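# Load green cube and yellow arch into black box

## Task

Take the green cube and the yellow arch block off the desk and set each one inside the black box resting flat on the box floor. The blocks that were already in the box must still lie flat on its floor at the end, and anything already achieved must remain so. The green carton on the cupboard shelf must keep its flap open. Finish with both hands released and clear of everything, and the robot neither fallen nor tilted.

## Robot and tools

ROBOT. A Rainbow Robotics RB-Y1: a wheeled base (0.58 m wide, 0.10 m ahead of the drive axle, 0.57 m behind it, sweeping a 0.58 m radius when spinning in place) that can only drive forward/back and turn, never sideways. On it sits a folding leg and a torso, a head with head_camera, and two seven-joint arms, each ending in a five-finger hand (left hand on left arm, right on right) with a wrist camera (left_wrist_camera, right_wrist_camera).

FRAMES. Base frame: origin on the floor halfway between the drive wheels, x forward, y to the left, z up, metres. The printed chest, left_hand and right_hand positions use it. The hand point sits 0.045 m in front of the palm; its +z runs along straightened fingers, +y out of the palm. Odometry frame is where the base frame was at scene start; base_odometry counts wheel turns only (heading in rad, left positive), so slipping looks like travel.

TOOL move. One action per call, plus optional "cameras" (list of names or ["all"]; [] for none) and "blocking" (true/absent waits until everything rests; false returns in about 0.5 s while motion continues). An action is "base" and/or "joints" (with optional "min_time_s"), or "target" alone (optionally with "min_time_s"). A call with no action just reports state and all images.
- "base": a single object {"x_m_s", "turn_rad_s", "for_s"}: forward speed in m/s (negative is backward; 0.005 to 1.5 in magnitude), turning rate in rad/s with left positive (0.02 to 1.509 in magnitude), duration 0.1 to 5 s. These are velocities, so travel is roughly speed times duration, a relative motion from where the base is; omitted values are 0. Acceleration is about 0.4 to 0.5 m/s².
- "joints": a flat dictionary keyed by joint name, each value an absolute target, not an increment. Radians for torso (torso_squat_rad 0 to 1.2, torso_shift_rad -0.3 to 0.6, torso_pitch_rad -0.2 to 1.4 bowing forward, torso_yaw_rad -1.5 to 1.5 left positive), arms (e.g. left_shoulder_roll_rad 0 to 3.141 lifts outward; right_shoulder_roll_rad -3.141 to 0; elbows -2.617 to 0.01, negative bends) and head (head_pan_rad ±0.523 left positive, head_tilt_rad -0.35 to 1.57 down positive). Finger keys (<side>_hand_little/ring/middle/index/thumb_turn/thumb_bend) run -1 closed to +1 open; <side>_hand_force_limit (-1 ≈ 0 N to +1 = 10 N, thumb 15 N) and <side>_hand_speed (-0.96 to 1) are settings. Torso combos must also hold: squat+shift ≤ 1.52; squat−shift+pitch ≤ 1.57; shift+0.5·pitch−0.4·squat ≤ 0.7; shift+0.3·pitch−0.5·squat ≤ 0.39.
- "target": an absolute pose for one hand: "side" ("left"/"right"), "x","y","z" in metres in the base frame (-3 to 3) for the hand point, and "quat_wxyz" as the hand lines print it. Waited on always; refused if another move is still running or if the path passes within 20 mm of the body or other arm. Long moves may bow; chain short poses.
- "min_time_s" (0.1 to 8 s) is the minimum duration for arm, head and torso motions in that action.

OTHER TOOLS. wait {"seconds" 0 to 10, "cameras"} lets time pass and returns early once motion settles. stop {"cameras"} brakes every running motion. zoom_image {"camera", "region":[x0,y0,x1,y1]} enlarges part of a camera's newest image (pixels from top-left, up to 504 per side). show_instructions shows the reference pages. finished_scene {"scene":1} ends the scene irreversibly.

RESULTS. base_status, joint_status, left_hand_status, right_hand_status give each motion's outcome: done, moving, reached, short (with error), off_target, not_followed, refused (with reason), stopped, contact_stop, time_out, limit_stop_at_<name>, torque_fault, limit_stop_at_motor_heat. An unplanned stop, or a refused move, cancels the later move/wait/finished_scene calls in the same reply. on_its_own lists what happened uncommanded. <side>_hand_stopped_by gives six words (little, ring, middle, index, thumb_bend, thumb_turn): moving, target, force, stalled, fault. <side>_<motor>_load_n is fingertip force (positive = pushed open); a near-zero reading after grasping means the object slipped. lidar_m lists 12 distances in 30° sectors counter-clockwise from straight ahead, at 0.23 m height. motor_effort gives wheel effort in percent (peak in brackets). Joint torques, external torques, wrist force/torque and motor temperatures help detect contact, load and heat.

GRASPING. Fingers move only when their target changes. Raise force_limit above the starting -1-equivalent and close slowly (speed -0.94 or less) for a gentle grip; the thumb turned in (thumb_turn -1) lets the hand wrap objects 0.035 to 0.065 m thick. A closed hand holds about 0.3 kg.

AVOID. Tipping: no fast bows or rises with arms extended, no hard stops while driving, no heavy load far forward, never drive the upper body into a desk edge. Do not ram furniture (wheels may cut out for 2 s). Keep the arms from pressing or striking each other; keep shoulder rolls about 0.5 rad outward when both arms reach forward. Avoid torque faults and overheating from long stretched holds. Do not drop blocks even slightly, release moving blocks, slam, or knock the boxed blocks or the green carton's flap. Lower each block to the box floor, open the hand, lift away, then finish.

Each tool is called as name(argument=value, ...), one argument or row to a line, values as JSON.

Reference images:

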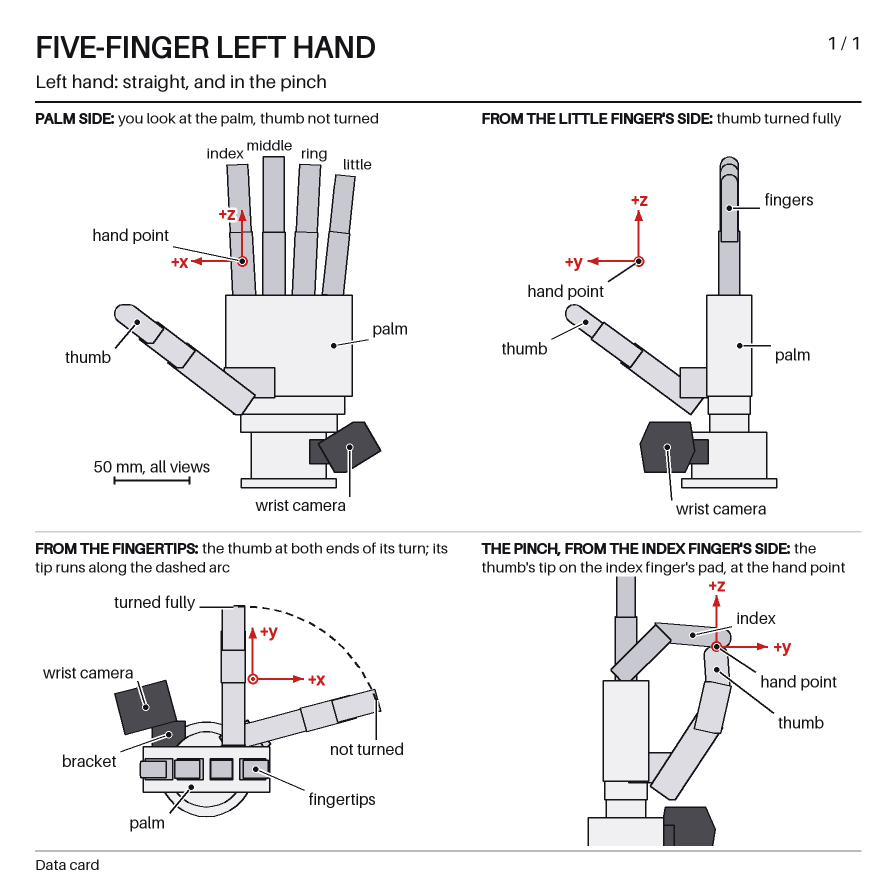

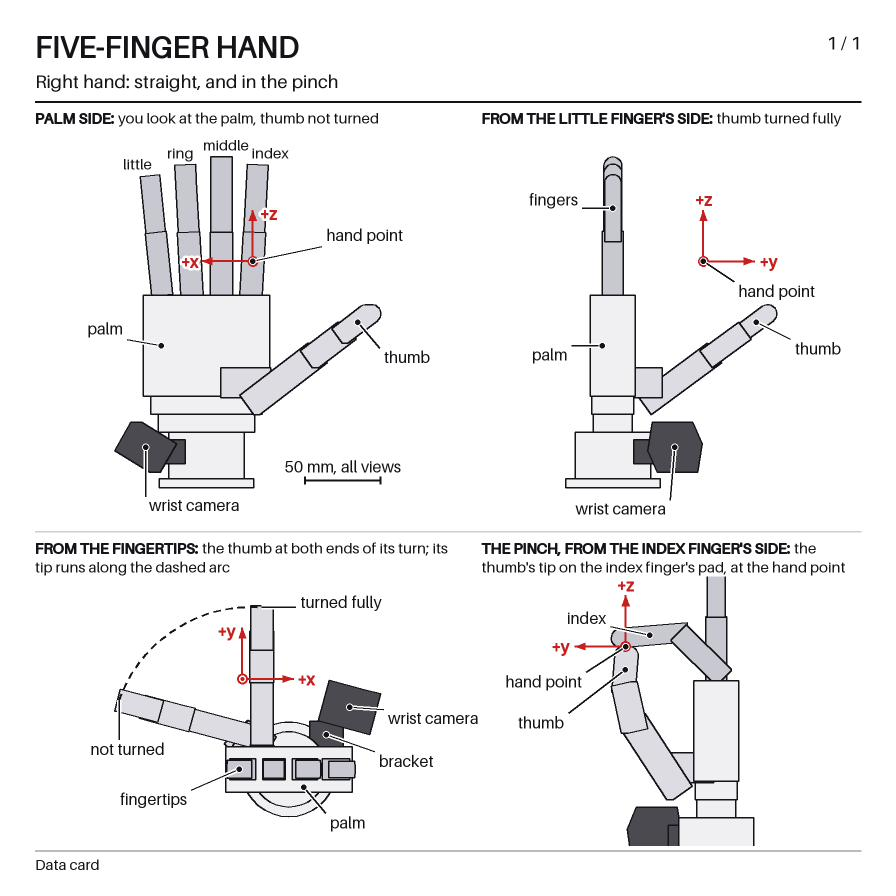

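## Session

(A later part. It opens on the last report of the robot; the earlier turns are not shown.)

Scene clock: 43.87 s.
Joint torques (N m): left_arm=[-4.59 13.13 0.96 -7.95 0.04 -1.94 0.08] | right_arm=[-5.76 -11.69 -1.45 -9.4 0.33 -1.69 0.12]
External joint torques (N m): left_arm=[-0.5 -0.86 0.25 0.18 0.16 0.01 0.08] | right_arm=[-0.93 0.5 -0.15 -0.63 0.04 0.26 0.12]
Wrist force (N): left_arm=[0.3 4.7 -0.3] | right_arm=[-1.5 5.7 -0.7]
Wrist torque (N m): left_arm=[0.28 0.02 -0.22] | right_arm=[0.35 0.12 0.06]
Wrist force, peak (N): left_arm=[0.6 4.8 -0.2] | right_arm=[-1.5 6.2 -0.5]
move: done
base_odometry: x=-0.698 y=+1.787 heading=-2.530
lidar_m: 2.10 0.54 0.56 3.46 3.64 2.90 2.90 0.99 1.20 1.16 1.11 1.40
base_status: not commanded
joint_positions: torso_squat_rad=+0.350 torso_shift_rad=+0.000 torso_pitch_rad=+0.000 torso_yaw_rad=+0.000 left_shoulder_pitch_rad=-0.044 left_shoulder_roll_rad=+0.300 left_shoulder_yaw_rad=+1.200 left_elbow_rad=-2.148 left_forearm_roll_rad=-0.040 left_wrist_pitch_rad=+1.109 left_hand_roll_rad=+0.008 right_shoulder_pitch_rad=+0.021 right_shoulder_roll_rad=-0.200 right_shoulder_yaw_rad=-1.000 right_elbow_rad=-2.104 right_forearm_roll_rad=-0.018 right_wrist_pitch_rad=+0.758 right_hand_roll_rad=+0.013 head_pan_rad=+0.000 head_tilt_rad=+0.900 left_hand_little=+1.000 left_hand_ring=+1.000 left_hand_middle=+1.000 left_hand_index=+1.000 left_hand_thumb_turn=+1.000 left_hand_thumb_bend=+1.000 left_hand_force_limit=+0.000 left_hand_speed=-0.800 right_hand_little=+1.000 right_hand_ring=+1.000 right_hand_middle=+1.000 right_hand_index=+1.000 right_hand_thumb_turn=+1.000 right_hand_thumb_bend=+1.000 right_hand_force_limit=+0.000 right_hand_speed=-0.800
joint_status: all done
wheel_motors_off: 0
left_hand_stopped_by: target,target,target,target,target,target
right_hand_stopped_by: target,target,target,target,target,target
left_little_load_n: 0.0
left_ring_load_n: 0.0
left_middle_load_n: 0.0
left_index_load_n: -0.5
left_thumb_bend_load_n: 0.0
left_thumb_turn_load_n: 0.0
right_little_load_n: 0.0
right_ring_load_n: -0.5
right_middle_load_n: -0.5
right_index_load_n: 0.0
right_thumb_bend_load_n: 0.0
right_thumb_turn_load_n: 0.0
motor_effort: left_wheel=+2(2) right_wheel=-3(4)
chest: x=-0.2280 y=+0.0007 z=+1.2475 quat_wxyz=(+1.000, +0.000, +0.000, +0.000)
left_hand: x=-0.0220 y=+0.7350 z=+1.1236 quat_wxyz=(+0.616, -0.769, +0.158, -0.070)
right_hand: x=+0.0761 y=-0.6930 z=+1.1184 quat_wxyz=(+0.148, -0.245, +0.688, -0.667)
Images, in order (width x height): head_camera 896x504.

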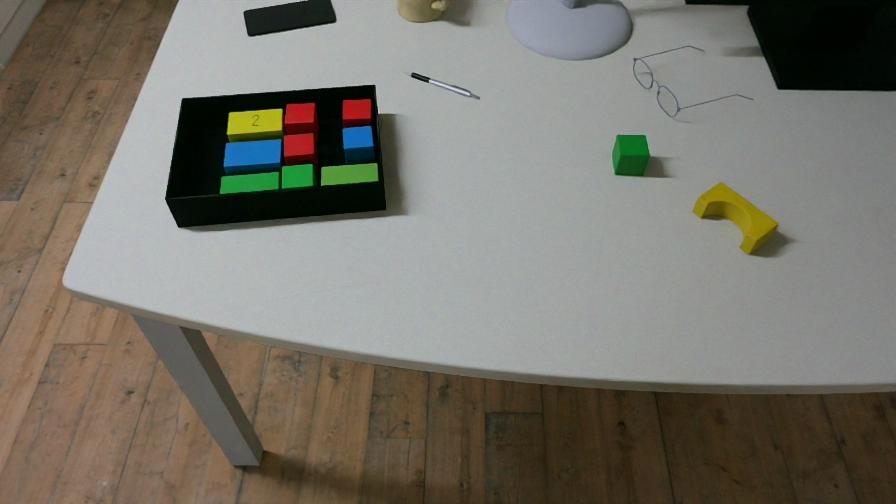

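move(
  base={"x_m_s": 0.15, "for_s": 1.0},
  joints={"torso_squat_rad": 0.5, "torso_pitch_rad": 0.4, "torso_shift_rad": 0.1, "head_tilt_rad": 0.8},
  min_time_s=2,
  cameras=["head_camera"],
)

Scene clock: 55.57 s.
Joint torques (N m): left_arm=[1.36 12.12 4.67 -7.88 -0.53 -1.65 0.04] | right_arm=[2.33 -11.12 -4.89 -9.5 0.74 -1.48 0.2]
External joint torques (N m): left_arm=[-0.71 -0.92 0.08 0.12 0.21 0.02 0.04] | right_arm=[0.4 0.04 -0.03 -0.97 0.02 0.22 0.2]
Wrist force (N): left_arm=[2.7 3.9 0.4] | right_arm=[-3.2 5.0 0.7]
Wrist torque (N m): left_arm=[0.18 -0.14 -0.07] | right_arm=[0.24 0.18 -0.05]
Wrist force, peak (N): left_arm=[2.8 4.1 0.5] | right_arm=[-2.4 6.1 0.1]
move: done
base_odometry: x=-0.820 y=+1.700 heading=-2.530
lidar_m: 1.95 0.88 0.44 3.46 3.64 3.07 1.84 1.11 1.21 1.07 1.20 1.25
base_status: done (sent for 1 of 1 s)
joint_positions: torso_squat_rad=+0.500 torso_shift_rad=+0.100 torso_pitch_rad=+0.400 torso_yaw_rad=+0.000 left_shoulder_pitch_rad=-0.044 left_shoulder_roll_rad=+0.300 left_shoulder_yaw_rad=+1.200 left_elbow_rad=-2.148 left_forearm_roll_rad=-0.040 left_wrist_pitch_rad=+1.109 left_hand_roll_rad=+0.008 right_shoulder_pitch_rad=+0.021 right_shoulder_roll_rad=-0.200 right_shoulder_yaw_rad=-1.000 right_elbow_rad=-2.104 right_forearm_roll_rad=-0.018 right_wrist_pitch_rad=+0.758 right_hand_roll_rad=+0.013 head_pan_rad=+0.000 head_tilt_rad=+0.800 left_hand_little=+1.000 left_hand_ring=+1.000 left_hand_middle=+1.000 left_hand_index=+1.000 left_hand_thumb_turn=+1.000 left_hand_thumb_bend=+1.000 left_hand_force_limit=+0.000 left_hand_speed=-0.800 right_hand_little=+1.000 right_hand_ring=+1.000 right_hand_middle=+1.000 right_hand_index=+1.000 right_hand_thumb_turn=+1.000 right_hand_thumb_bend=+1.000 right_hand_force_limit=+0.000 right_hand_speed=-0.800
joint_status: all done
wheel_motors_off: 0
left_hand_stopped_by: target,target,target,target,target,target
right_hand_stopped_by: target,target,target,target,target,target
left_little_load_n: 0.0
left_ring_load_n: 0.0
left_middle_load_n: 0.0
left_index_load_n: 0.0
left_thumb_bend_load_n: -0.5
left_thumb_turn_load_n: 0.0
right_little_load_n: 0.0
right_ring_load_n: 0.0
right_middle_load_n: 0.0
right_index_load_n: 0.0
right_thumb_bend_load_n: 0.0
right_thumb_turn_load_n: 0.0
motor_effort: left_wheel=-1(30) right_wheel=-3(24)
chest: x=-0.0461 y=+0.0006 z=+1.1767 quat_wxyz=(+0.980, +0.000, +0.199, +0.000)
left_hand: x=+0.0956 y=+0.7349 z=+0.9824 quat_wxyz=(+0.572, -0.767, +0.277, +0.084)
right_hand: x=+0.1835 y=-0.6932 z=+0.9394 quat_wxyz=(+0.008, -0.372, +0.704, -0.605)
Images, in order (width x height): head_camera 896x504.

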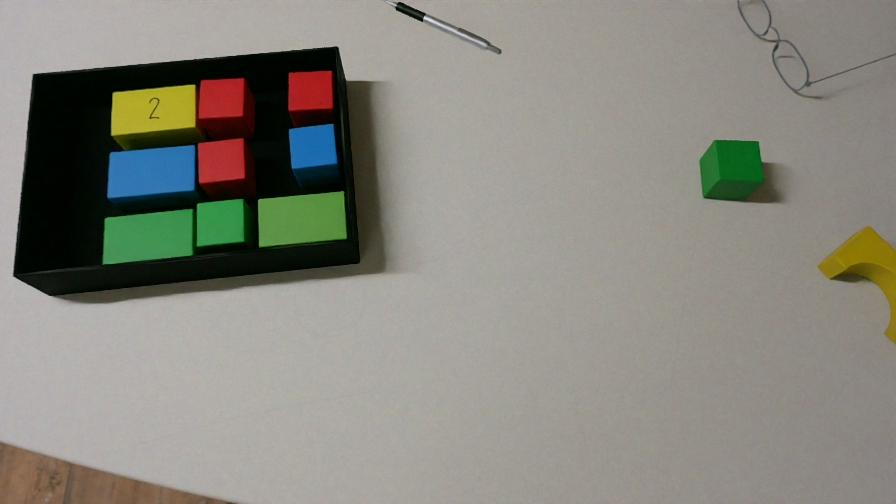

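zoom_image(
  camera="head_camera",
  region=[0, 40, 370, 300],
)

zoom_image(
  camera="head_camera",
  region=[0, 40, 200, 300],
)

zoom_image(
  camera="head_camera",
  region=[180, 40, 370, 300],
)

Scaled by 1.362.

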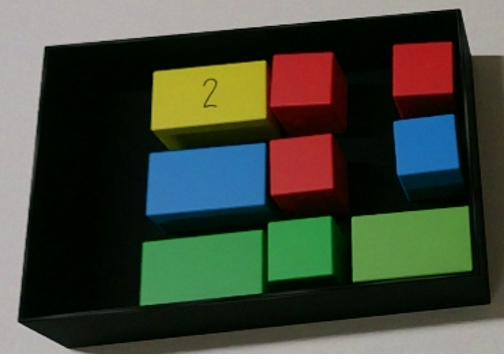

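Scaled by 1.938.

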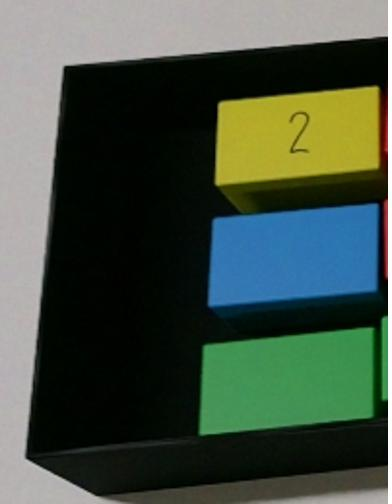

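Scaled by 1.938.

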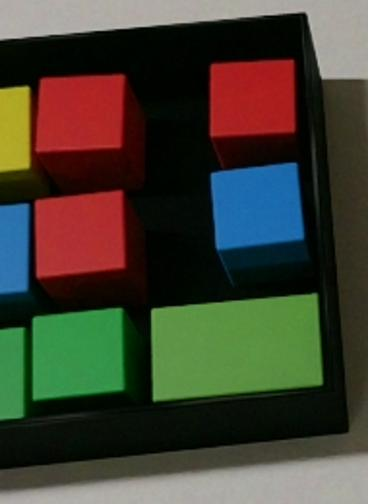

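move(
  target={"side": "left", "x": 0.40, "y": 0.30, "z": 1.0, "quat_wxyz": [0, 0.9983, 0.0576, 0]},
  min_time_s=3,
  cameras=["head_camera", "left_wrist_camera"],
)

Scene clock: 65.60 s.
Joint torques (N m): left_arm=[-14.29 13.62 7.43 -1.53 0.31 0.16 0.33] | right_arm=[2.24 -10.32 -4.99 -9.37 0.75 -1.49 0.21]
External joint torques (N m): left_arm=[-0.51 -0.39 -1.62 0.52 0.23 0.27 0.32] | right_arm=[0.31 0.84 -0.13 -0.84 0.03 0.21 0.2]
Wrist force (N): left_arm=[-0.2 -0.8 4.4] | right_arm=[-3.3 4.9 0.4]
Wrist torque (N m): left_arm=[-0.36 0.19 0.01] | right_arm=[0.24 0.20 -0.02]
Wrist force, peak (N): left_arm=[2.7 4.1 0.6] | right_arm=[-4.1 5.2 0.6]
move: done
base_odometry: x=-0.820 y=+1.700 heading=-2.530
lidar_m: 1.96 0.89 0.44 3.45 3.64 3.07 1.83 1.11 1.21 1.06 1.20 1.26
base_status: not commanded
joint_positions: torso_squat_rad=+0.500 torso_shift_rad=+0.100 torso_pitch_rad=+0.400 torso_yaw_rad=+0.000 left_shoulder_pitch_rad=-0.978 left_shoulder_roll_rad=+1.271 left_shoulder_yaw_rad=-0.207 left_elbow_rad=-1.681 left_forearm_roll_rad=+1.356 left_wrist_pitch_rad=+1.919 left_hand_roll_rad=+2.193 right_shoulder_pitch_rad=+0.021 right_shoulder_roll_rad=-0.200 right_shoulder_yaw_rad=-1.000 right_elbow_rad=-2.104 right_forearm_roll_rad=-0.018 right_wrist_pitch_rad=+0.758 right_hand_roll_rad=+0.013 head_pan_rad=+0.000 head_tilt_rad=+0.800 left_hand_little=+1.000 left_hand_ring=+1.000 left_hand_middle=+1.000 left_hand_index=+1.000 left_hand_thumb_turn=+1.000 left_hand_thumb_bend=+1.000 left_hand_force_limit=+0.000 left_hand_speed=-0.800 right_hand_little=+1.000 right_hand_ring=+1.000 right_hand_middle=+1.000 right_hand_index=+1.000 right_hand_thumb_turn=+1.000 right_hand_thumb_bend=+1.000 right_hand_force_limit=+0.000 right_hand_speed=-0.800
joint_status: all done
wheel_motors_off: 0
left_hand_stopped_by: target,target,target,target,target,target
right_hand_stopped_by: target,target,target,target,target,target
left_little_load_n: 0.0
left_ring_load_n: 0.0
left_middle_load_n: 0.0
left_index_load_n: 0.0
left_thumb_bend_load_n: 0.0
left_thumb_turn_load_n: 0.0
right_little_load_n: 0.0
right_ring_load_n: -0.5
right_middle_load_n: 0.0
right_index_load_n: 0.0
right_thumb_bend_load_n: -0.5
right_thumb_turn_load_n: 0.0
motor_effort: left_wheel=+0(1) right_wheel=-2(4)
chest: x=-0.0461 y=+0.0006 z=+1.1767 quat_wxyz=(+0.980, +0.000, +0.199, +0.000)
left_hand: x=+0.3999 y=+0.3001 z=+1.0001 quat_wxyz=(+0.000, -0.998, -0.058, -0.001)
left_hand_status: reached (checked arc that bows 134 mm and turns the hand up to 83 deg, planned for 3.0 s): 0 mm and 0.1 deg off.
right_hand: x=+0.1835 y=-0.6932 z=+0.9395 quat_wxyz=(+0.008, -0.372, +0.704, -0.605)
Images, in order (width x height): head_camera 896x504, left_wrist_camera 504x504.

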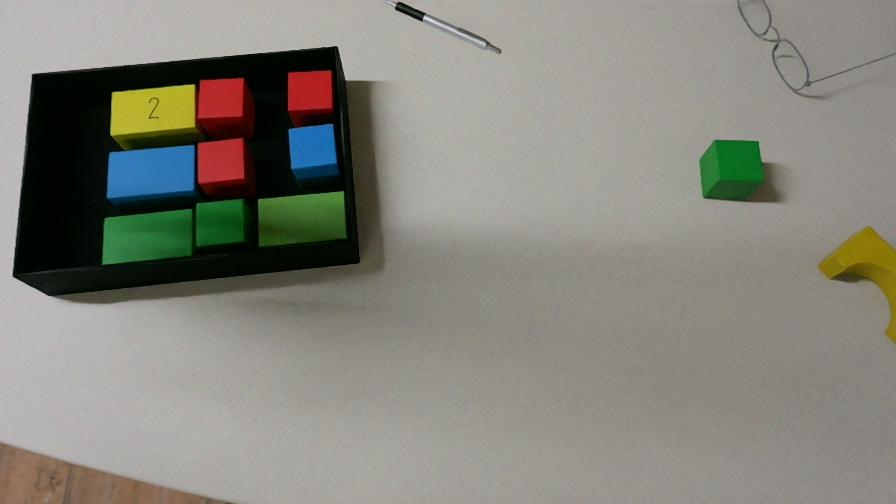

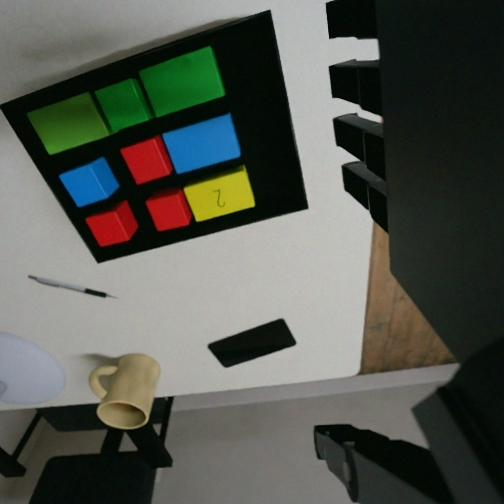

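move(
  target={"side": "left", "x": 0.4647, "y": 0.2907, "z": 0.90, "quat_wxyz": [0, 0.9983, 0.0576, 0]},
  min_time_s=1.5,
  cameras=["head_camera", "left_wrist_camera"],
)

Scene clock: 67.97 s.
Joint torques (N m): left_arm=[-17.8 11.32 6.73 -3.23 -0.11 -0.21 -0.24] | right_arm=[2.15 -10.55 -5.21 -9.24 0.69 -1.59 0.2]
External joint torques (N m): left_arm=[-0.67 -1.92 -1.28 0.64 -0.2 -0.1 -0.24] | right_arm=[0.22 0.62 -0.35 -0.71 -0.03 0.11 0.19]
Wrist force (N): left_arm=[0.0 -0.8 4.5] | right_arm=[-3.6 5.2 0.7]
Wrist torque (N m): left_arm=[-0.34 0.16 -0.14] | right_arm=[0.27 0.26 -0.07]
Wrist force, peak (N): left_arm=[0.0 -0.7 4.8] | right_arm=[-3.9 5.6 0.2]
move: done
base_odometry: x=-0.820 y=+1.700 heading=-2.530
lidar_m: 1.95 0.89 0.44 3.45 3.64 3.08 1.83 1.12 1.21 1.06 1.20 1.26
base_status: not commanded
joint_positions: torso_squat_rad=+0.500 torso_shift_rad=+0.100 torso_pitch_rad=+0.400 torso_yaw_rad=+0.000 left_shoulder_pitch_rad=-1.104 left_shoulder_roll_rad=+1.018 left_shoulder_yaw_rad=-0.404 left_elbow_rad=-1.270 left_forearm_roll_rad=+1.102 left_wrist_pitch_rad=+1.717 left_hand_roll_rad=+1.995 right_shoulder_pitch_rad=+0.021 right_shoulder_roll_rad=-0.200 right_shoulder_yaw_rad=-1.000 right_elbow_rad=-2.104 right_forearm_roll_rad=-0.018 right_wrist_pitch_rad=+0.758 right_hand_roll_rad=+0.013 head_pan_rad=+0.000 head_tilt_rad=+0.800 left_hand_little=+1.000 left_hand_ring=+1.000 left_hand_middle=+1.000 left_hand_index=+1.000 left_hand_thumb_turn=+1.000 left_hand_thumb_bend=+1.000 left_hand_force_limit=+0.000 left_hand_speed=-0.800 right_hand_little=+1.000 right_hand_ring=+1.000 right_hand_middle=+1.000 right_hand_index=+1.000 right_hand_thumb_turn=+1.000 right_hand_thumb_bend=+1.000 right_hand_force_limit=+0.000 right_hand_speed=-0.800
joint_status: all done
wheel_motors_off: 0
left_hand_stopped_by: target,target,target,target,target,target
right_hand_stopped_by: target,target,target,target,target,target
left_little_load_n: 0.0
left_ring_load_n: 0.0
left_middle_load_n: 0.0
left_index_load_n: 0.0
left_thumb_bend_load_n: 0.0
left_thumb_turn_load_n: 0.0
right_little_load_n: 0.0
right_ring_load_n: 0.0
right_middle_load_n: 0.0
right_index_load_n: 0.0
right_thumb_bend_load_n: 0.0
right_thumb_turn_load_n: 0.0
motor_effort: left_wheel=-1(1) right_wheel=-2(4)
chest: x=-0.0461 y=+0.0006 z=+1.1767 quat_wxyz=(+0.980, +0.000, +0.199, +0.000)
left_hand: x=+0.4646 y=+0.2907 z=+0.9000 quat_wxyz=(+0.000, -0.998, -0.058, +0.000)
left_hand_status: reached (checked arc that bows 11 mm and turns the hand up to 3 deg, planned for 1.5 s): 0 mm and 0.0 deg off.
right_hand: x=+0.1835 y=-0.6932 z=+0.9395 quat_wxyz=(+0.008, -0.372, +0.704, -0.605)
Images, in order (width x height): head_camera 896x504, left_wrist_camera 504x504.

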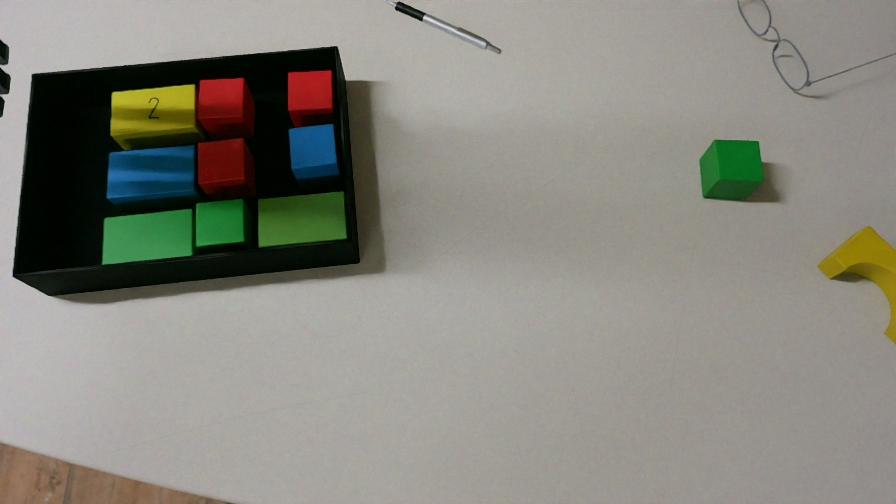

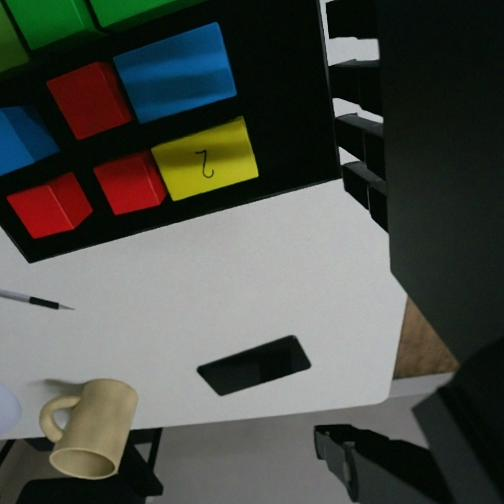

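move(
  joints={"right_hand_ring": -1, "right_hand_little": -1, "right_hand_thumb_turn": -1, "right_hand_index": 0.5, "right_hand_middle": 0.5, "right_hand_speed": -0.5},
)

move(
  target={"side": "right", "x": 0.36, "y": -0.26, "z": 0.90, "quat_wxyz": [0.2419, -0.6646, 0.6646, -0.2419]},
  min_time_s=3,
  cameras=["head_camera", "right_wrist_camera"],
)

Scene clock: 73.37 s.
Joint torques (N m): left_arm=[-17.66 11.12 6.63 -3.09 -0.02 -0.17 -0.23] | right_arm=[1.98 -10.78 -4.82 -9.47 0.92 -1.54 0.08]
External joint torques (N m): left_arm=[-0.53 -2.13 -1.38 0.78 -0.11 -0.06 -0.23] | right_arm=[0.02 0.38 0.03 -0.95 0.19 0.15 0.06]
Wrist force (N): left_arm=[0.1 -0.8 4.6] | right_arm=[-3.4 4.9 0.5]
Wrist torque (N m): left_arm=[-0.35 0.16 -0.13] | right_arm=[0.23 0.23 -0.04]
Wrist force, peak (N): left_arm=[0.1 -0.9 4.7] | right_arm=[-3.7 5.4 0.6]
move: done
base_odometry: x=-0.820 y=+1.700 heading=-2.530
lidar_m: 1.95 0.89 0.44 3.45 3.64 3.07 1.83 1.12 1.20 1.06 1.20 1.26
base_status: not commanded
joint_positions: torso_squat_rad=+0.500 torso_shift_rad=+0.100 torso_pitch_rad=+0.400 torso_yaw_rad=+0.000 left_shoulder_pitch_rad=-1.104 left_shoulder_roll_rad=+1.018 left_shoulder_yaw_rad=-0.404 left_elbow_rad=-1.270 left_forearm_roll_rad=+1.102 left_wrist_pitch_rad=+1.717 left_hand_roll_rad=+1.995 right_shoulder_pitch_rad=+0.021 right_shoulder_roll_rad=-0.200 right_shoulder_yaw_rad=-1.000 right_elbow_rad=-2.104 right_forearm_roll_rad=-0.018 right_wrist_pitch_rad=+0.758 right_hand_roll_rad=+0.013 head_pan_rad=+0.000 head_tilt_rad=+0.800 left_hand_little=+1.000 left_hand_ring=+1.000 left_hand_middle=+1.000 left_hand_index=+1.000 left_hand_thumb_turn=+1.000 left_hand_thumb_bend=+1.000 left_hand_force_limit=+0.000 left_hand_speed=-0.800 right_hand_little=-1.000 right_hand_ring=-1.000 right_hand_middle=+0.500 right_hand_index=+0.500 right_hand_thumb_turn=-1.000 right_hand_thumb_bend=+1.000 right_hand_force_limit=+0.000 right_hand_speed=-0.500
joint_status: all done
wheel_motors_off: 0
left_hand_stopped_by: target,target,target,target,target,target
right_hand_stopped_by: target,target,target,target,target,target
left_little_load_n: -0.5
left_ring_load_n: 0.0
left_middle_load_n: 0.0
left_index_load_n: 0.0
left_thumb_bend_load_n: 0.0
left_thumb_turn_load_n: 0.0
right_little_load_n: 0.0
right_ring_load_n: 0.0
right_middle_load_n: 0.0
right_index_load_n: 0.0
right_thumb_bend_load_n: 0.0
right_thumb_turn_load_n: 0.0
motor_effort: left_wheel=-1(1) right_wheel=-2(4)
chest: x=-0.0461 y=+0.0006 z=+1.1767 quat_wxyz=(+0.980, +0.000, +0.199, +0.000)
left_hand: x=+0.4646 y=+0.2907 z=+0.9000 quat_wxyz=(+0.000, -0.998, -0.058, +0.000)
right_hand: x=+0.1835 y=-0.6932 z=+0.9395 quat_wxyz=(+0.008, -0.372, +0.704, -0.605)
pictures: none

Scene clock: 76.70 s.
Joint torques (N m): left_arm=[-17.59 11.12 6.75 -3.32 -0.03 -0.24 -0.2] | right_arm=[-8.92 -9.15 -3.65 -7.88 0.33 -1 -0.21]
External joint torques (N m): left_arm=[-0.46 -2.13 -1.26 0.56 -0.11 -0.14 -0.2] | right_arm=[-0.86 -0.74 1.17 -1.17 -0.21 0.2 -0.22]
Wrist force (N): left_arm=[0.0 -0.8 4.4] | right_arm=[-0.8 3.8 2.9]
Wrist torque (N m): left_arm=[-0.34 0.16 -0.15] | right_arm=[0.05 -0.02 0.02]
Wrist force, peak (N): left_arm=[-0.1 -0.8 4.7] | right_arm=[-3.6 5.3 0.6]
move: done
base_odometry: x=-0.820 y=+1.700 heading=-2.530
lidar_m: 1.95 0.89 0.44 3.45 3.64 3.08 1.83 1.11 1.21 1.06 1.20 1.25
base_status: not commanded
joint_positions: torso_squat_rad=+0.500 torso_shift_rad=+0.100 torso_pitch_rad=+0.400 torso_yaw_rad=+0.000 left_shoulder_pitch_rad=-1.104 left_shoulder_roll_rad=+1.018 left_shoulder_yaw_rad=-0.404 left_elbow_rad=-1.270 left_forearm_roll_rad=+1.102 left_wrist_pitch_rad=+1.717 left_hand_roll_rad=+1.995 right_shoulder_pitch_rad=-0.367 right_shoulder_roll_rad=-0.558 right_shoulder_yaw_rad=-0.178 right_elbow_rad=-2.309 right_forearm_roll_rad=-0.431 right_wrist_pitch_rad=+1.569 right_hand_roll_rad=-0.325 head_pan_rad=+0.000 head_tilt_rad=+0.800 left_hand_little=+1.000 left_hand_ring=+1.000 left_hand_middle=+1.000 left_hand_index=+1.000 left_hand_thumb_turn=+1.000 left_hand_thumb_bend=+1.000 left_hand_force_limit=+0.000 left_hand_speed=-0.800 right_hand_little=-1.000 right_hand_ring=-1.000 right_hand_middle=+0.500 right_hand_index=+0.500 right_hand_thumb_turn=-1.000 right_hand_thumb_bend=+1.000 right_hand_force_limit=+0.000 right_hand_speed=-0.500
joint_status: all done
wheel_motors_off: 0
left_hand_stopped_by: target,target,target,target,target,target
right_hand_stopped_by: target,target,target,target,target,target
left_little_load_n: 0.0
left_ring_load_n: 0.0
left_middle_load_n: 0.0
left_index_load_n: 0.0
left_thumb_bend_load_n: 0.0
left_thumb_turn_load_n: 0.0
right_little_load_n: 0.0
right_ring_load_n: 0.5
right_middle_load_n: 0.0
right_index_load_n: 0.0
right_thumb_bend_load_n: 0.0
right_thumb_turn_load_n: 0.0
motor_effort: left_wheel=-1(1) right_wheel=-2(3)
chest: x=-0.0461 y=+0.0006 z=+1.1767 quat_wxyz=(+0.980, +0.000, +0.199, +0.000)
left_hand: x=+0.4646 y=+0.2907 z=+0.9000 quat_wxyz=(+0.000, -0.998, -0.058, +0.000)
right_hand: x=+0.3599 y=-0.2601 z=+0.9000 quat_wxyz=(+0.242, -0.664, +0.665, -0.242)
right_hand_status: reached (checked arc that bows 89 mm and turns the hand up to 61 deg, planned for 3.0 s): 0 mm and 0.0 deg off.
Images, in order (width x height): head_camera 896x504, right_wrist_camera 504x504.

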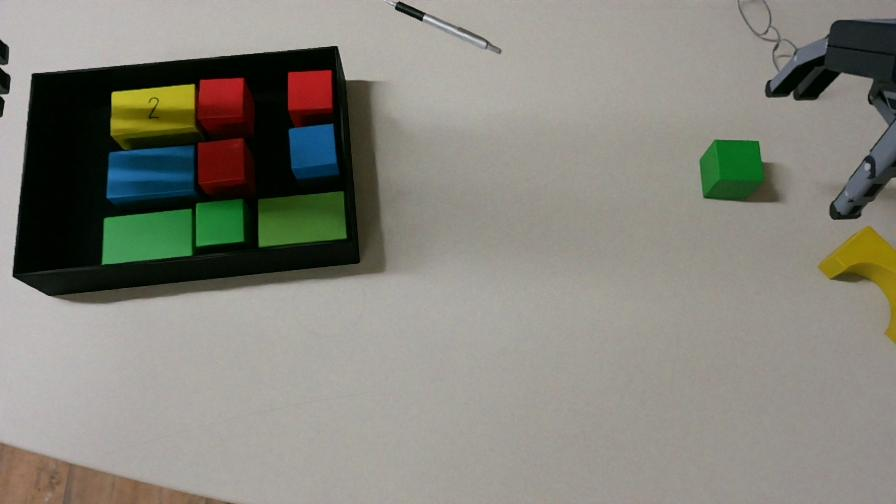

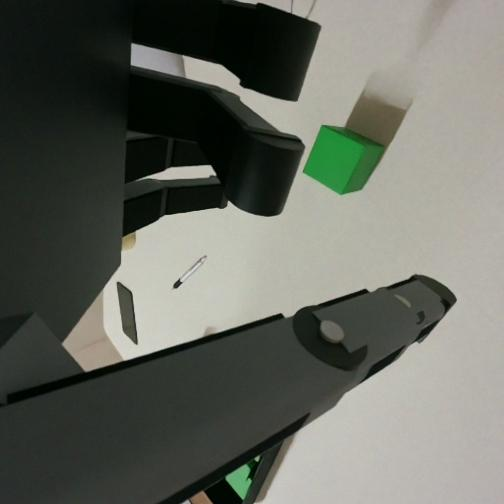

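move(
  target={"side": "right", "x": 0.36, "y": -0.26, "z": 0.84, "quat_wxyz": [0.2419, -0.6646, 0.6646, -0.2419]},
  min_time_s=1,
  cameras=["head_camera", "right_wrist_camera"],
)

zoom_image(
  camera="head_camera",
  region=[670, 40, 896, 240],
)

Scene clock: 79.07 s.
Joint torques (N m): left_arm=[-17.79 11.49 6.93 -3.43 -0.08 -0.16 -0.21] | right_arm=[-7.37 -6.99 -3.32 -8.11 0.82 -1.16 0.42]
External joint torques (N m): left_arm=[-0.66 -1.76 -1.08 0.44 -0.17 -0.06 -0.21] | right_arm=[-0.15 0.49 1.24 -0.27 0.34 0.06 0.42]
Wrist force (N): left_arm=[0.1 -0.7 4.5] | right_arm=[-0.9 3.4 2.8]
Wrist torque (N m): left_arm=[-0.34 0.15 -0.13] | right_arm=[-0.03 -0.03 0.15]
Wrist force, peak (N): left_arm=[0.1 -0.9 4.7] | right_arm=[-1.1 4.0 3.4]
move: done
base_odometry: x=-0.820 y=+1.700 heading=-2.530
lidar_m: 1.95 0.89 0.44 3.46 3.64 3.07 1.83 1.12 1.21 1.07 1.20 1.26
base_status: not commanded
joint_positions: torso_squat_rad=+0.500 torso_shift_rad=+0.100 torso_pitch_rad=+0.400 torso_yaw_rad=+0.000 left_shoulder_pitch_rad=-1.104 left_shoulder_roll_rad=+1.018 left_shoulder_yaw_rad=-0.404 left_elbow_rad=-1.270 left_forearm_roll_rad=+1.102 left_wrist_pitch_rad=+1.717 left_hand_roll_rad=+1.995 right_shoulder_pitch_rad=-0.271 right_shoulder_roll_rad=-0.485 right_shoulder_yaw_rad=-0.112 right_elbow_rad=-2.188 right_forearm_roll_rad=-0.338 right_wrist_pitch_rad=+1.350 right_hand_roll_rad=-0.266 head_pan_rad=+0.000 head_tilt_rad=+0.800 left_hand_little=+1.000 left_hand_ring=+1.000 left_hand_middle=+1.000 left_hand_index=+1.000 left_hand_thumb_turn=+1.000 left_hand_thumb_bend=+1.000 left_hand_force_limit=+0.000 left_hand_speed=-0.800 right_hand_little=-1.000 right_hand_ring=-1.000 right_hand_middle=+0.500 right_hand_index=+0.500 right_hand_thumb_turn=-1.000 right_hand_thumb_bend=+1.000 right_hand_force_limit=+0.000 right_hand_speed=-0.500
joint_status: all done
wheel_motors_off: 0
left_hand_stopped_by: target,target,target,target,target,target
right_hand_stopped_by: target,target,target,target,target,target
left_little_load_n: 0.0
left_ring_load_n: 0.0
left_middle_load_n: 0.0
left_index_load_n: 0.0
left_thumb_bend_load_n: 0.0
left_thumb_turn_load_n: 0.0
right_little_load_n: 0.0
right_ring_load_n: 0.0
right_middle_load_n: 0.0
right_index_load_n: 0.0
right_thumb_bend_load_n: 0.0
right_thumb_turn_load_n: 0.0
motor_effort: left_wheel=-1(1) right_wheel=-2(3)
chest: x=-0.0461 y=+0.0006 z=+1.1767 quat_wxyz=(+0.980, +0.000, +0.199, +0.000)
left_hand: x=+0.4646 y=+0.2907 z=+0.9000 quat_wxyz=(+0.000, -0.998, -0.058, +0.000)
right_hand: x=+0.3600 y=-0.2601 z=+0.8401 quat_wxyz=(+0.242, -0.664, +0.665, -0.242)
right_hand_status: reached (checked arc that bows 4 mm and turns the hand up to 1 deg, planned for 1.0 s): 0 mm and 0.0 deg off.
Images, in order (width x height): head_camera 896x504, right_wrist_camera 504x504.

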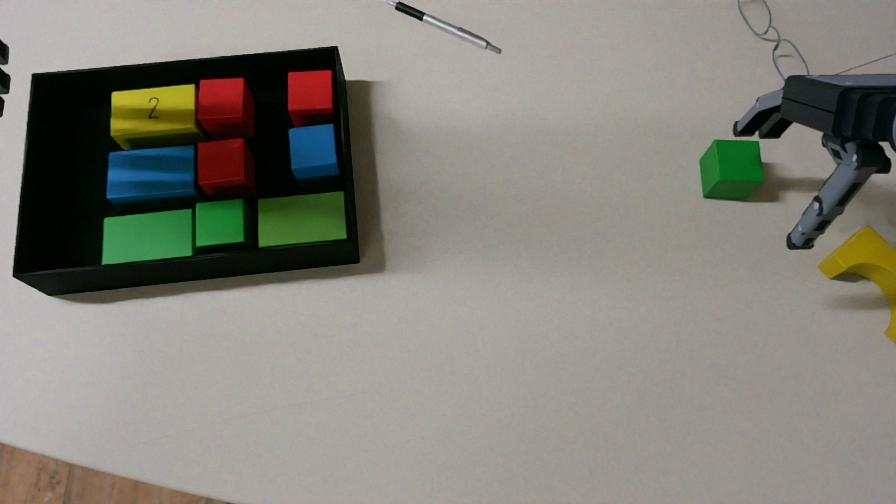

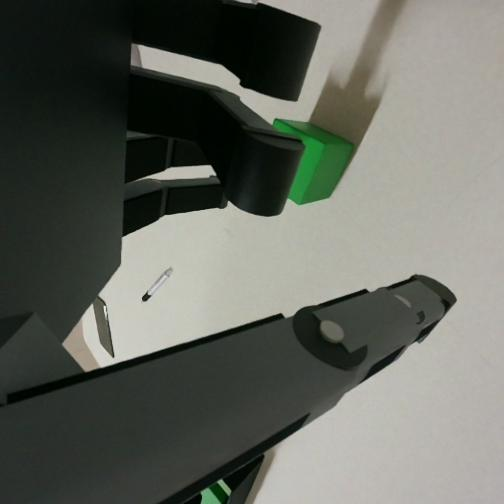

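Scaled by 2.230.

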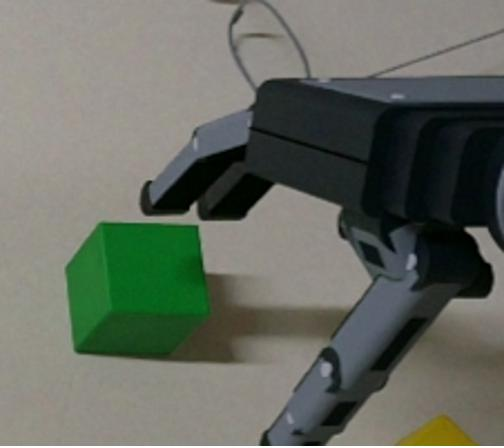

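move(
  target={"side": "right", "x": 0.40, "y": -0.253, "z": 0.84, "quat_wxyz": [0.2419, -0.6646, 0.6646, -0.2419]},
  min_time_s=1,
)

move(
  target={"side": "right", "x": 0.40, "y": -0.253, "z": 0.81, "quat_wxyz": [0.2419, -0.6646, 0.6646, -0.2419]},
  min_time_s=1,
  cameras=["head_camera", "right_wrist_camera"],
)

zoom_image(
  camera="head_camera",
  region=[670, 40, 896, 240],
)

Scene clock: 84.63 s.
Joint torques (N m): left_arm=[-17.58 11.17 6.63 -3.53 -0.13 -0.21 -0.28] | right_arm=[-10.71 -7.1 -2.9 -8.4 0.79 -0.99 0.57]
External joint torques (N m): left_arm=[-0.45 -2.08 -1.38 0.35 -0.22 -0.11 -0.28] | right_arm=[-1.08 0.76 1.67 -0.5 0.31 0.22 0.56]
Wrist force (N): left_arm=[-0.1 -0.8 4.4] | right_arm=[-1.0 4.0 3.2]
Wrist torque (N m): left_arm=[-0.34 0.18 -0.15] | right_arm=[0.06 -0.04 0.18]
Wrist force, peak (N): left_arm=[0.1 -0.9 4.7] | right_arm=[-1.3 3.7 3.8]
move: done
base_odometry: x=-0.820 y=+1.700 heading=-2.530
lidar_m: 1.95 0.88 0.44 3.46 3.64 3.08 1.83 1.12 1.20 1.06 1.20 1.25
base_status: not commanded
joint_positions: torso_squat_rad=+0.500 torso_shift_rad=+0.100 torso_pitch_rad=+0.400 torso_yaw_rad=+0.000 left_shoulder_pitch_rad=-1.104 left_shoulder_roll_rad=+1.018 left_shoulder_yaw_rad=-0.404 left_elbow_rad=-1.270 left_forearm_roll_rad=+1.102 left_wrist_pitch_rad=+1.717 left_hand_roll_rad=+1.995 right_shoulder_pitch_rad=-0.416 right_shoulder_roll_rad=-0.485 right_shoulder_yaw_rad=-0.084 right_elbow_rad=-2.043 right_forearm_roll_rad=-0.322 right_wrist_pitch_rad=+1.348 right_hand_roll_rad=-0.265 head_pan_rad=+0.000 head_tilt_rad=+0.800 left_hand_little=+1.000 left_hand_ring=+1.000 left_hand_middle=+1.000 left_hand_index=+1.000 left_hand_thumb_turn=+1.000 left_hand_thumb_bend=+1.000 left_hand_force_limit=+0.000 left_hand_speed=-0.800 right_hand_little=-1.000 right_hand_ring=-1.000 right_hand_middle=+0.500 right_hand_index=+0.500 right_hand_thumb_turn=-1.000 right_hand_thumb_bend=+1.000 right_hand_force_limit=+0.000 right_hand_speed=-0.500
joint_status: all done
wheel_motors_off: 0
left_hand_stopped_by: target,target,target,target,target,target
right_hand_stopped_by: target,target,target,target,target,target
left_little_load_n: 0.0
left_ring_load_n: 0.0
left_middle_load_n: 0.0
left_index_load_n: 0.0
left_thumb_bend_load_n: 0.0
left_thumb_turn_load_n: -0.5
right_little_load_n: 0.0
right_ring_load_n: 0.0
right_middle_load_n: 0.0
right_index_load_n: 0.0
right_thumb_bend_load_n: 0.0
right_thumb_turn_load_n: 0.0
motor_effort: left_wheel=-1(1) right_wheel=-2(3)
chest: x=-0.0461 y=+0.0006 z=+1.1767 quat_wxyz=(+0.980, +0.000, +0.199, +0.000)
left_hand: x=+0.4646 y=+0.2908 z=+0.9000 quat_wxyz=(+0.000, -0.998, -0.058, +0.000)
right_hand: x=+0.3996 y=-0.2531 z=+0.8402 quat_wxyz=(+0.242, -0.664, +0.665, -0.242)
right_hand_status: reached (checked arc that bows 1 mm and turns the hand up to 0 deg, planned for 1.0 s): 0 mm and 0.0 deg off.
pictures: none

Scene clock: 85.97 s.
Joint torques (N m): left_arm=[-17.59 11.22 6.74 -3.58 0 -0.16 -0.21] | right_arm=[-9.22 -6.19 -3.09 -8.43 0.55 -1.25 0.62]
External joint torques (N m): left_arm=[-0.46 -2.03 -1.26 0.29 -0.09 -0.06 -0.21] | right_arm=[0.15 1.33 1.32 -0.19 0.09 -0.03 0.61]
Wrist force (N): left_arm=[0.0 -0.7 4.6] | right_arm=[-0.9 3.8 2.6]
Wrist torque (N m): left_arm=[-0.35 0.17 -0.14] | right_arm=[0.07 0.01 0.13]
Wrist force, peak (N): left_arm=[0.1 -0.7 4.7] | right_arm=[-0.9 3.9 3.4]
move: done
base_odometry: x=-0.820 y=+1.700 heading=-2.530
lidar_m: 1.95 0.88 0.44 3.46 3.64 3.07 1.83 1.11 1.21 1.06 1.20 1.25
base_status: not commanded
joint_positions: torso_squat_rad=+0.500 torso_shift_rad=+0.100 torso_pitch_rad=+0.400 torso_yaw_rad=+0.000 left_shoulder_pitch_rad=-1.104 left_shoulder_roll_rad=+1.018 left_shoulder_yaw_rad=-0.404 left_elbow_rad=-1.270 left_forearm_roll_rad=+1.102 left_wrist_pitch_rad=+1.717 left_hand_roll_rad=+1.995 right_shoulder_pitch_rad=-0.387 right_shoulder_roll_rad=-0.456 right_shoulder_yaw_rad=-0.060 right_elbow_rad=-1.967 right_forearm_roll_rad=-0.292 right_wrist_pitch_rad=+1.241 right_hand_roll_rad=-0.245 head_pan_rad=+0.000 head_tilt_rad=+0.800 left_hand_little=+1.000 left_hand_ring=+1.000 left_hand_middle=+1.000 left_hand_index=+1.000 left_hand_thumb_turn=+1.000 left_hand_thumb_bend=+1.000 left_hand_force_limit=+0.000 left_hand_speed=-0.800 right_hand_little=-1.000 right_hand_ring=-1.000 right_hand_middle=+0.500 right_hand_index=+0.500 right_hand_thumb_turn=-1.000 right_hand_thumb_bend=+1.000 right_hand_force_limit=+0.000 right_hand_speed=-0.500
joint_status: all done
wheel_motors_off: 0
left_hand_stopped_by: target,target,target,target,target,target
right_hand_stopped_by: target,target,target,target,target,target
left_little_load_n: 0.0
left_ring_load_n: 0.0
left_middle_load_n: 0.0
left_index_load_n: 0.0
left_thumb_bend_load_n: 0.0
left_thumb_turn_load_n: 0.0
right_little_load_n: 0.0
right_ring_load_n: 0.0
right_middle_load_n: 0.0
right_index_load_n: 0.0
right_thumb_bend_load_n: 0.0
right_thumb_turn_load_n: 0.0
motor_effort: left_wheel=-1(1) right_wheel=-2(3)
chest: x=-0.0461 y=+0.0006 z=+1.1767 quat_wxyz=(+0.980, +0.000, +0.199, +0.000)
left_hand: x=+0.4646 y=+0.2908 z=+0.9000 quat_wxyz=(+0.000, -0.998, -0.058, +0.000)
right_hand: x=+0.4000 y=-0.2531 z=+0.8102 quat_wxyz=(+0.242, -0.664, +0.665, -0.242)
right_hand_status: reached (checked arc that bows 1 mm and turns the hand up to 0 deg, planned for 1.0 s): 0 mm and 0.0 deg off.
Images, in order (width x height): head_camera 896x504, right_wrist_camera 504x504.

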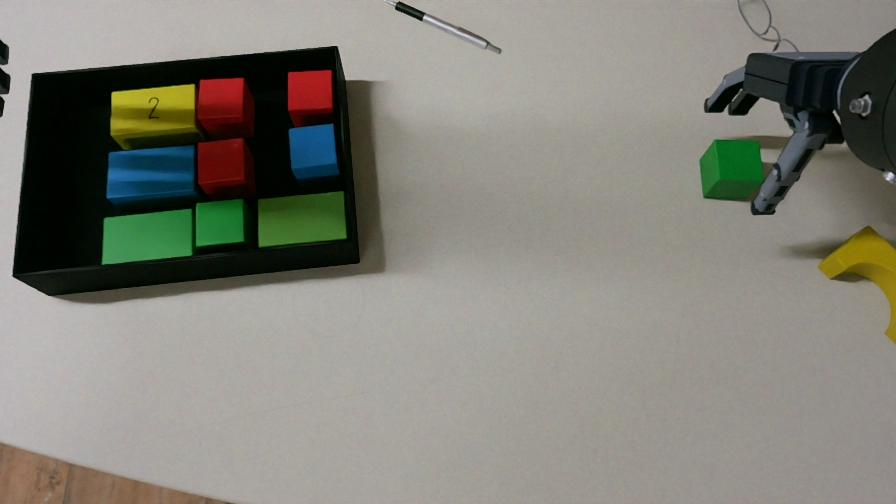

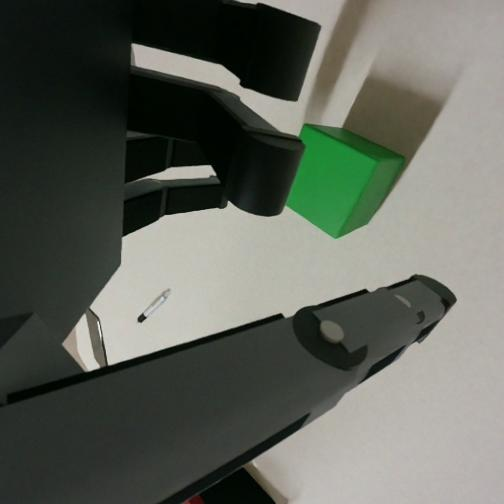

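Scaled by 2.230.

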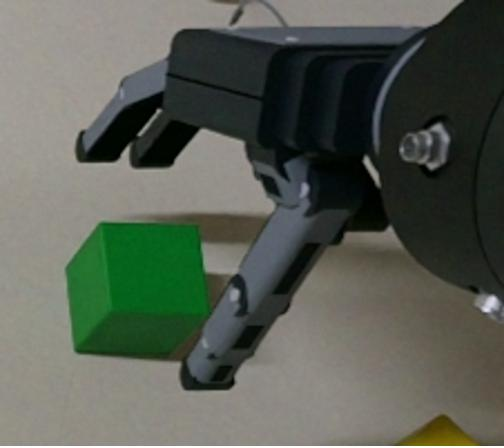

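move(
  target={"side": "right", "x": 0.40, "y": -0.254, "z": 0.79, "quat_wxyz": [0.2419, -0.6646, 0.6646, -0.2419]},
  min_time_s=1,
  cameras=["head_camera", "right_wrist_camera"],
)

zoom_image(
  camera="head_camera",
  region=[670, 40, 896, 240],
)

Scene clock: 87.87 s.
Joint torques (N m): left_arm=[-17.58 11.23 6.69 -3.45 -0.1 -0.21 -0.22] | right_arm=[-9.23 -6.4 -2.53 -8.8 0.66 -1.19 0.41]
External joint torques (N m): left_arm=[-0.46 -2.02 -1.32 0.42 -0.19 -0.1 -0.22] | right_arm=[0 0.97 1.77 -0.39 0.22 0.03 0.4]
Wrist force (N): left_arm=[0.0 -0.8 4.6] | right_arm=[-1.0 3.5 3.2]
Wrist torque (N m): left_arm=[-0.36 0.15 -0.14] | right_arm=[-0.03 -0.02 0.12]
Wrist force, peak (N): left_arm=[0.1 -0.8 4.8] | right_arm=[-1.1 4.0 3.5]
move: done
base_odometry: x=-0.820 y=+1.700 heading=-2.530
lidar_m: 1.95 0.89 0.44 3.45 3.64 3.07 1.82 1.12 1.21 1.06 1.20 1.26
base_status: not commanded
joint_positions: torso_squat_rad=+0.500 torso_shift_rad=+0.100 torso_pitch_rad=+0.400 torso_yaw_rad=+0.000 left_shoulder_pitch_rad=-1.104 left_shoulder_roll_rad=+1.018 left_shoulder_yaw_rad=-0.404 left_elbow_rad=-1.270 left_forearm_roll_rad=+1.102 left_wrist_pitch_rad=+1.717 left_hand_roll_rad=+1.995 right_shoulder_pitch_rad=-0.373 right_shoulder_roll_rad=-0.440 right_shoulder_yaw_rad=-0.047 right_elbow_rad=-1.909 right_forearm_roll_rad=-0.277 right_wrist_pitch_rad=+1.169 right_hand_roll_rad=-0.231 head_pan_rad=+0.000 head_tilt_rad=+0.800 left_hand_little=+1.000 left_hand_ring=+1.000 left_hand_middle=+1.000 left_hand_index=+1.000 left_hand_thumb_turn=+1.000 left_hand_thumb_bend=+1.000 left_hand_force_limit=+0.000 left_hand_speed=-0.800 right_hand_little=-1.000 right_hand_ring=-1.000 right_hand_middle=+0.500 right_hand_index=+0.500 right_hand_thumb_turn=-1.000 right_hand_thumb_bend=+1.000 right_hand_force_limit=+0.000 right_hand_speed=-0.500
joint_status: all done
wheel_motors_off: 0
left_hand_stopped_by: target,target,target,target,target,target
right_hand_stopped_by: target,target,target,target,target,target
left_little_load_n: 0.0
left_ring_load_n: 0.0
left_middle_load_n: 0.0
left_index_load_n: 0.5
left_thumb_bend_load_n: 0.0
left_thumb_turn_load_n: 0.0
right_little_load_n: 0.0
right_ring_load_n: 0.0
right_middle_load_n: 0.0
right_index_load_n: 0.0
right_thumb_bend_load_n: 0.0
right_thumb_turn_load_n: 0.0
motor_effort: left_wheel=-1(1) right_wheel=-2(4)
chest: x=-0.0461 y=+0.0006 z=+1.1767 quat_wxyz=(+0.980, +0.000, +0.199, +0.000)
left_hand: x=+0.4646 y=+0.2908 z=+0.9000 quat_wxyz=(+0.000, -0.998, -0.058, +0.000)
right_hand: x=+0.4001 y=-0.2541 z=+0.7901 quat_wxyz=(+0.242, -0.664, +0.665, -0.242)
right_hand_status: reached (checked arc that bows 1 mm and turns the hand up to 0 deg, planned for 1.0 s): 0 mm and 0.0 deg off.
Images, in order (width x height): head_camera 896x504, right_wrist_camera 504x504.

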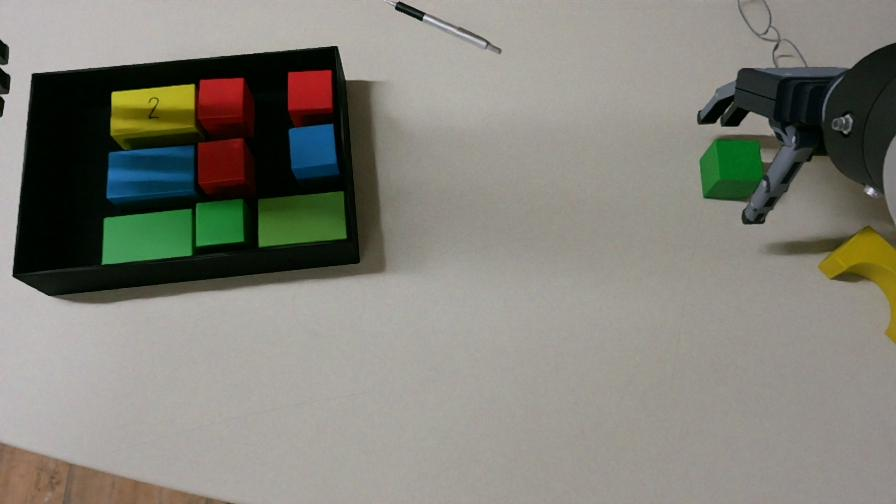

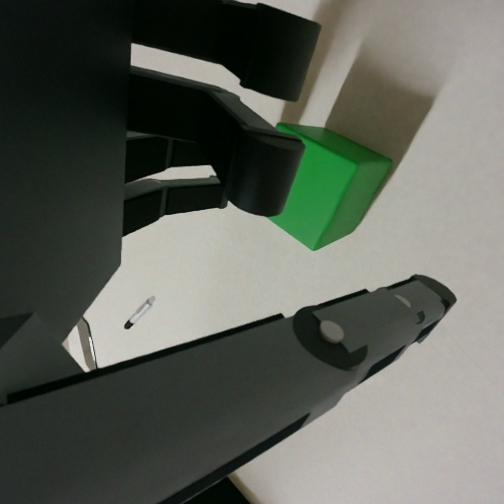

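Scaled by 2.230.

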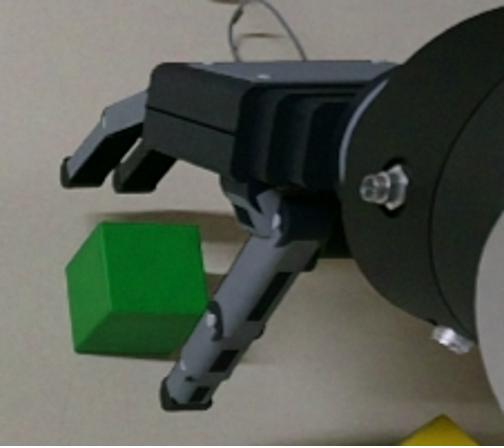

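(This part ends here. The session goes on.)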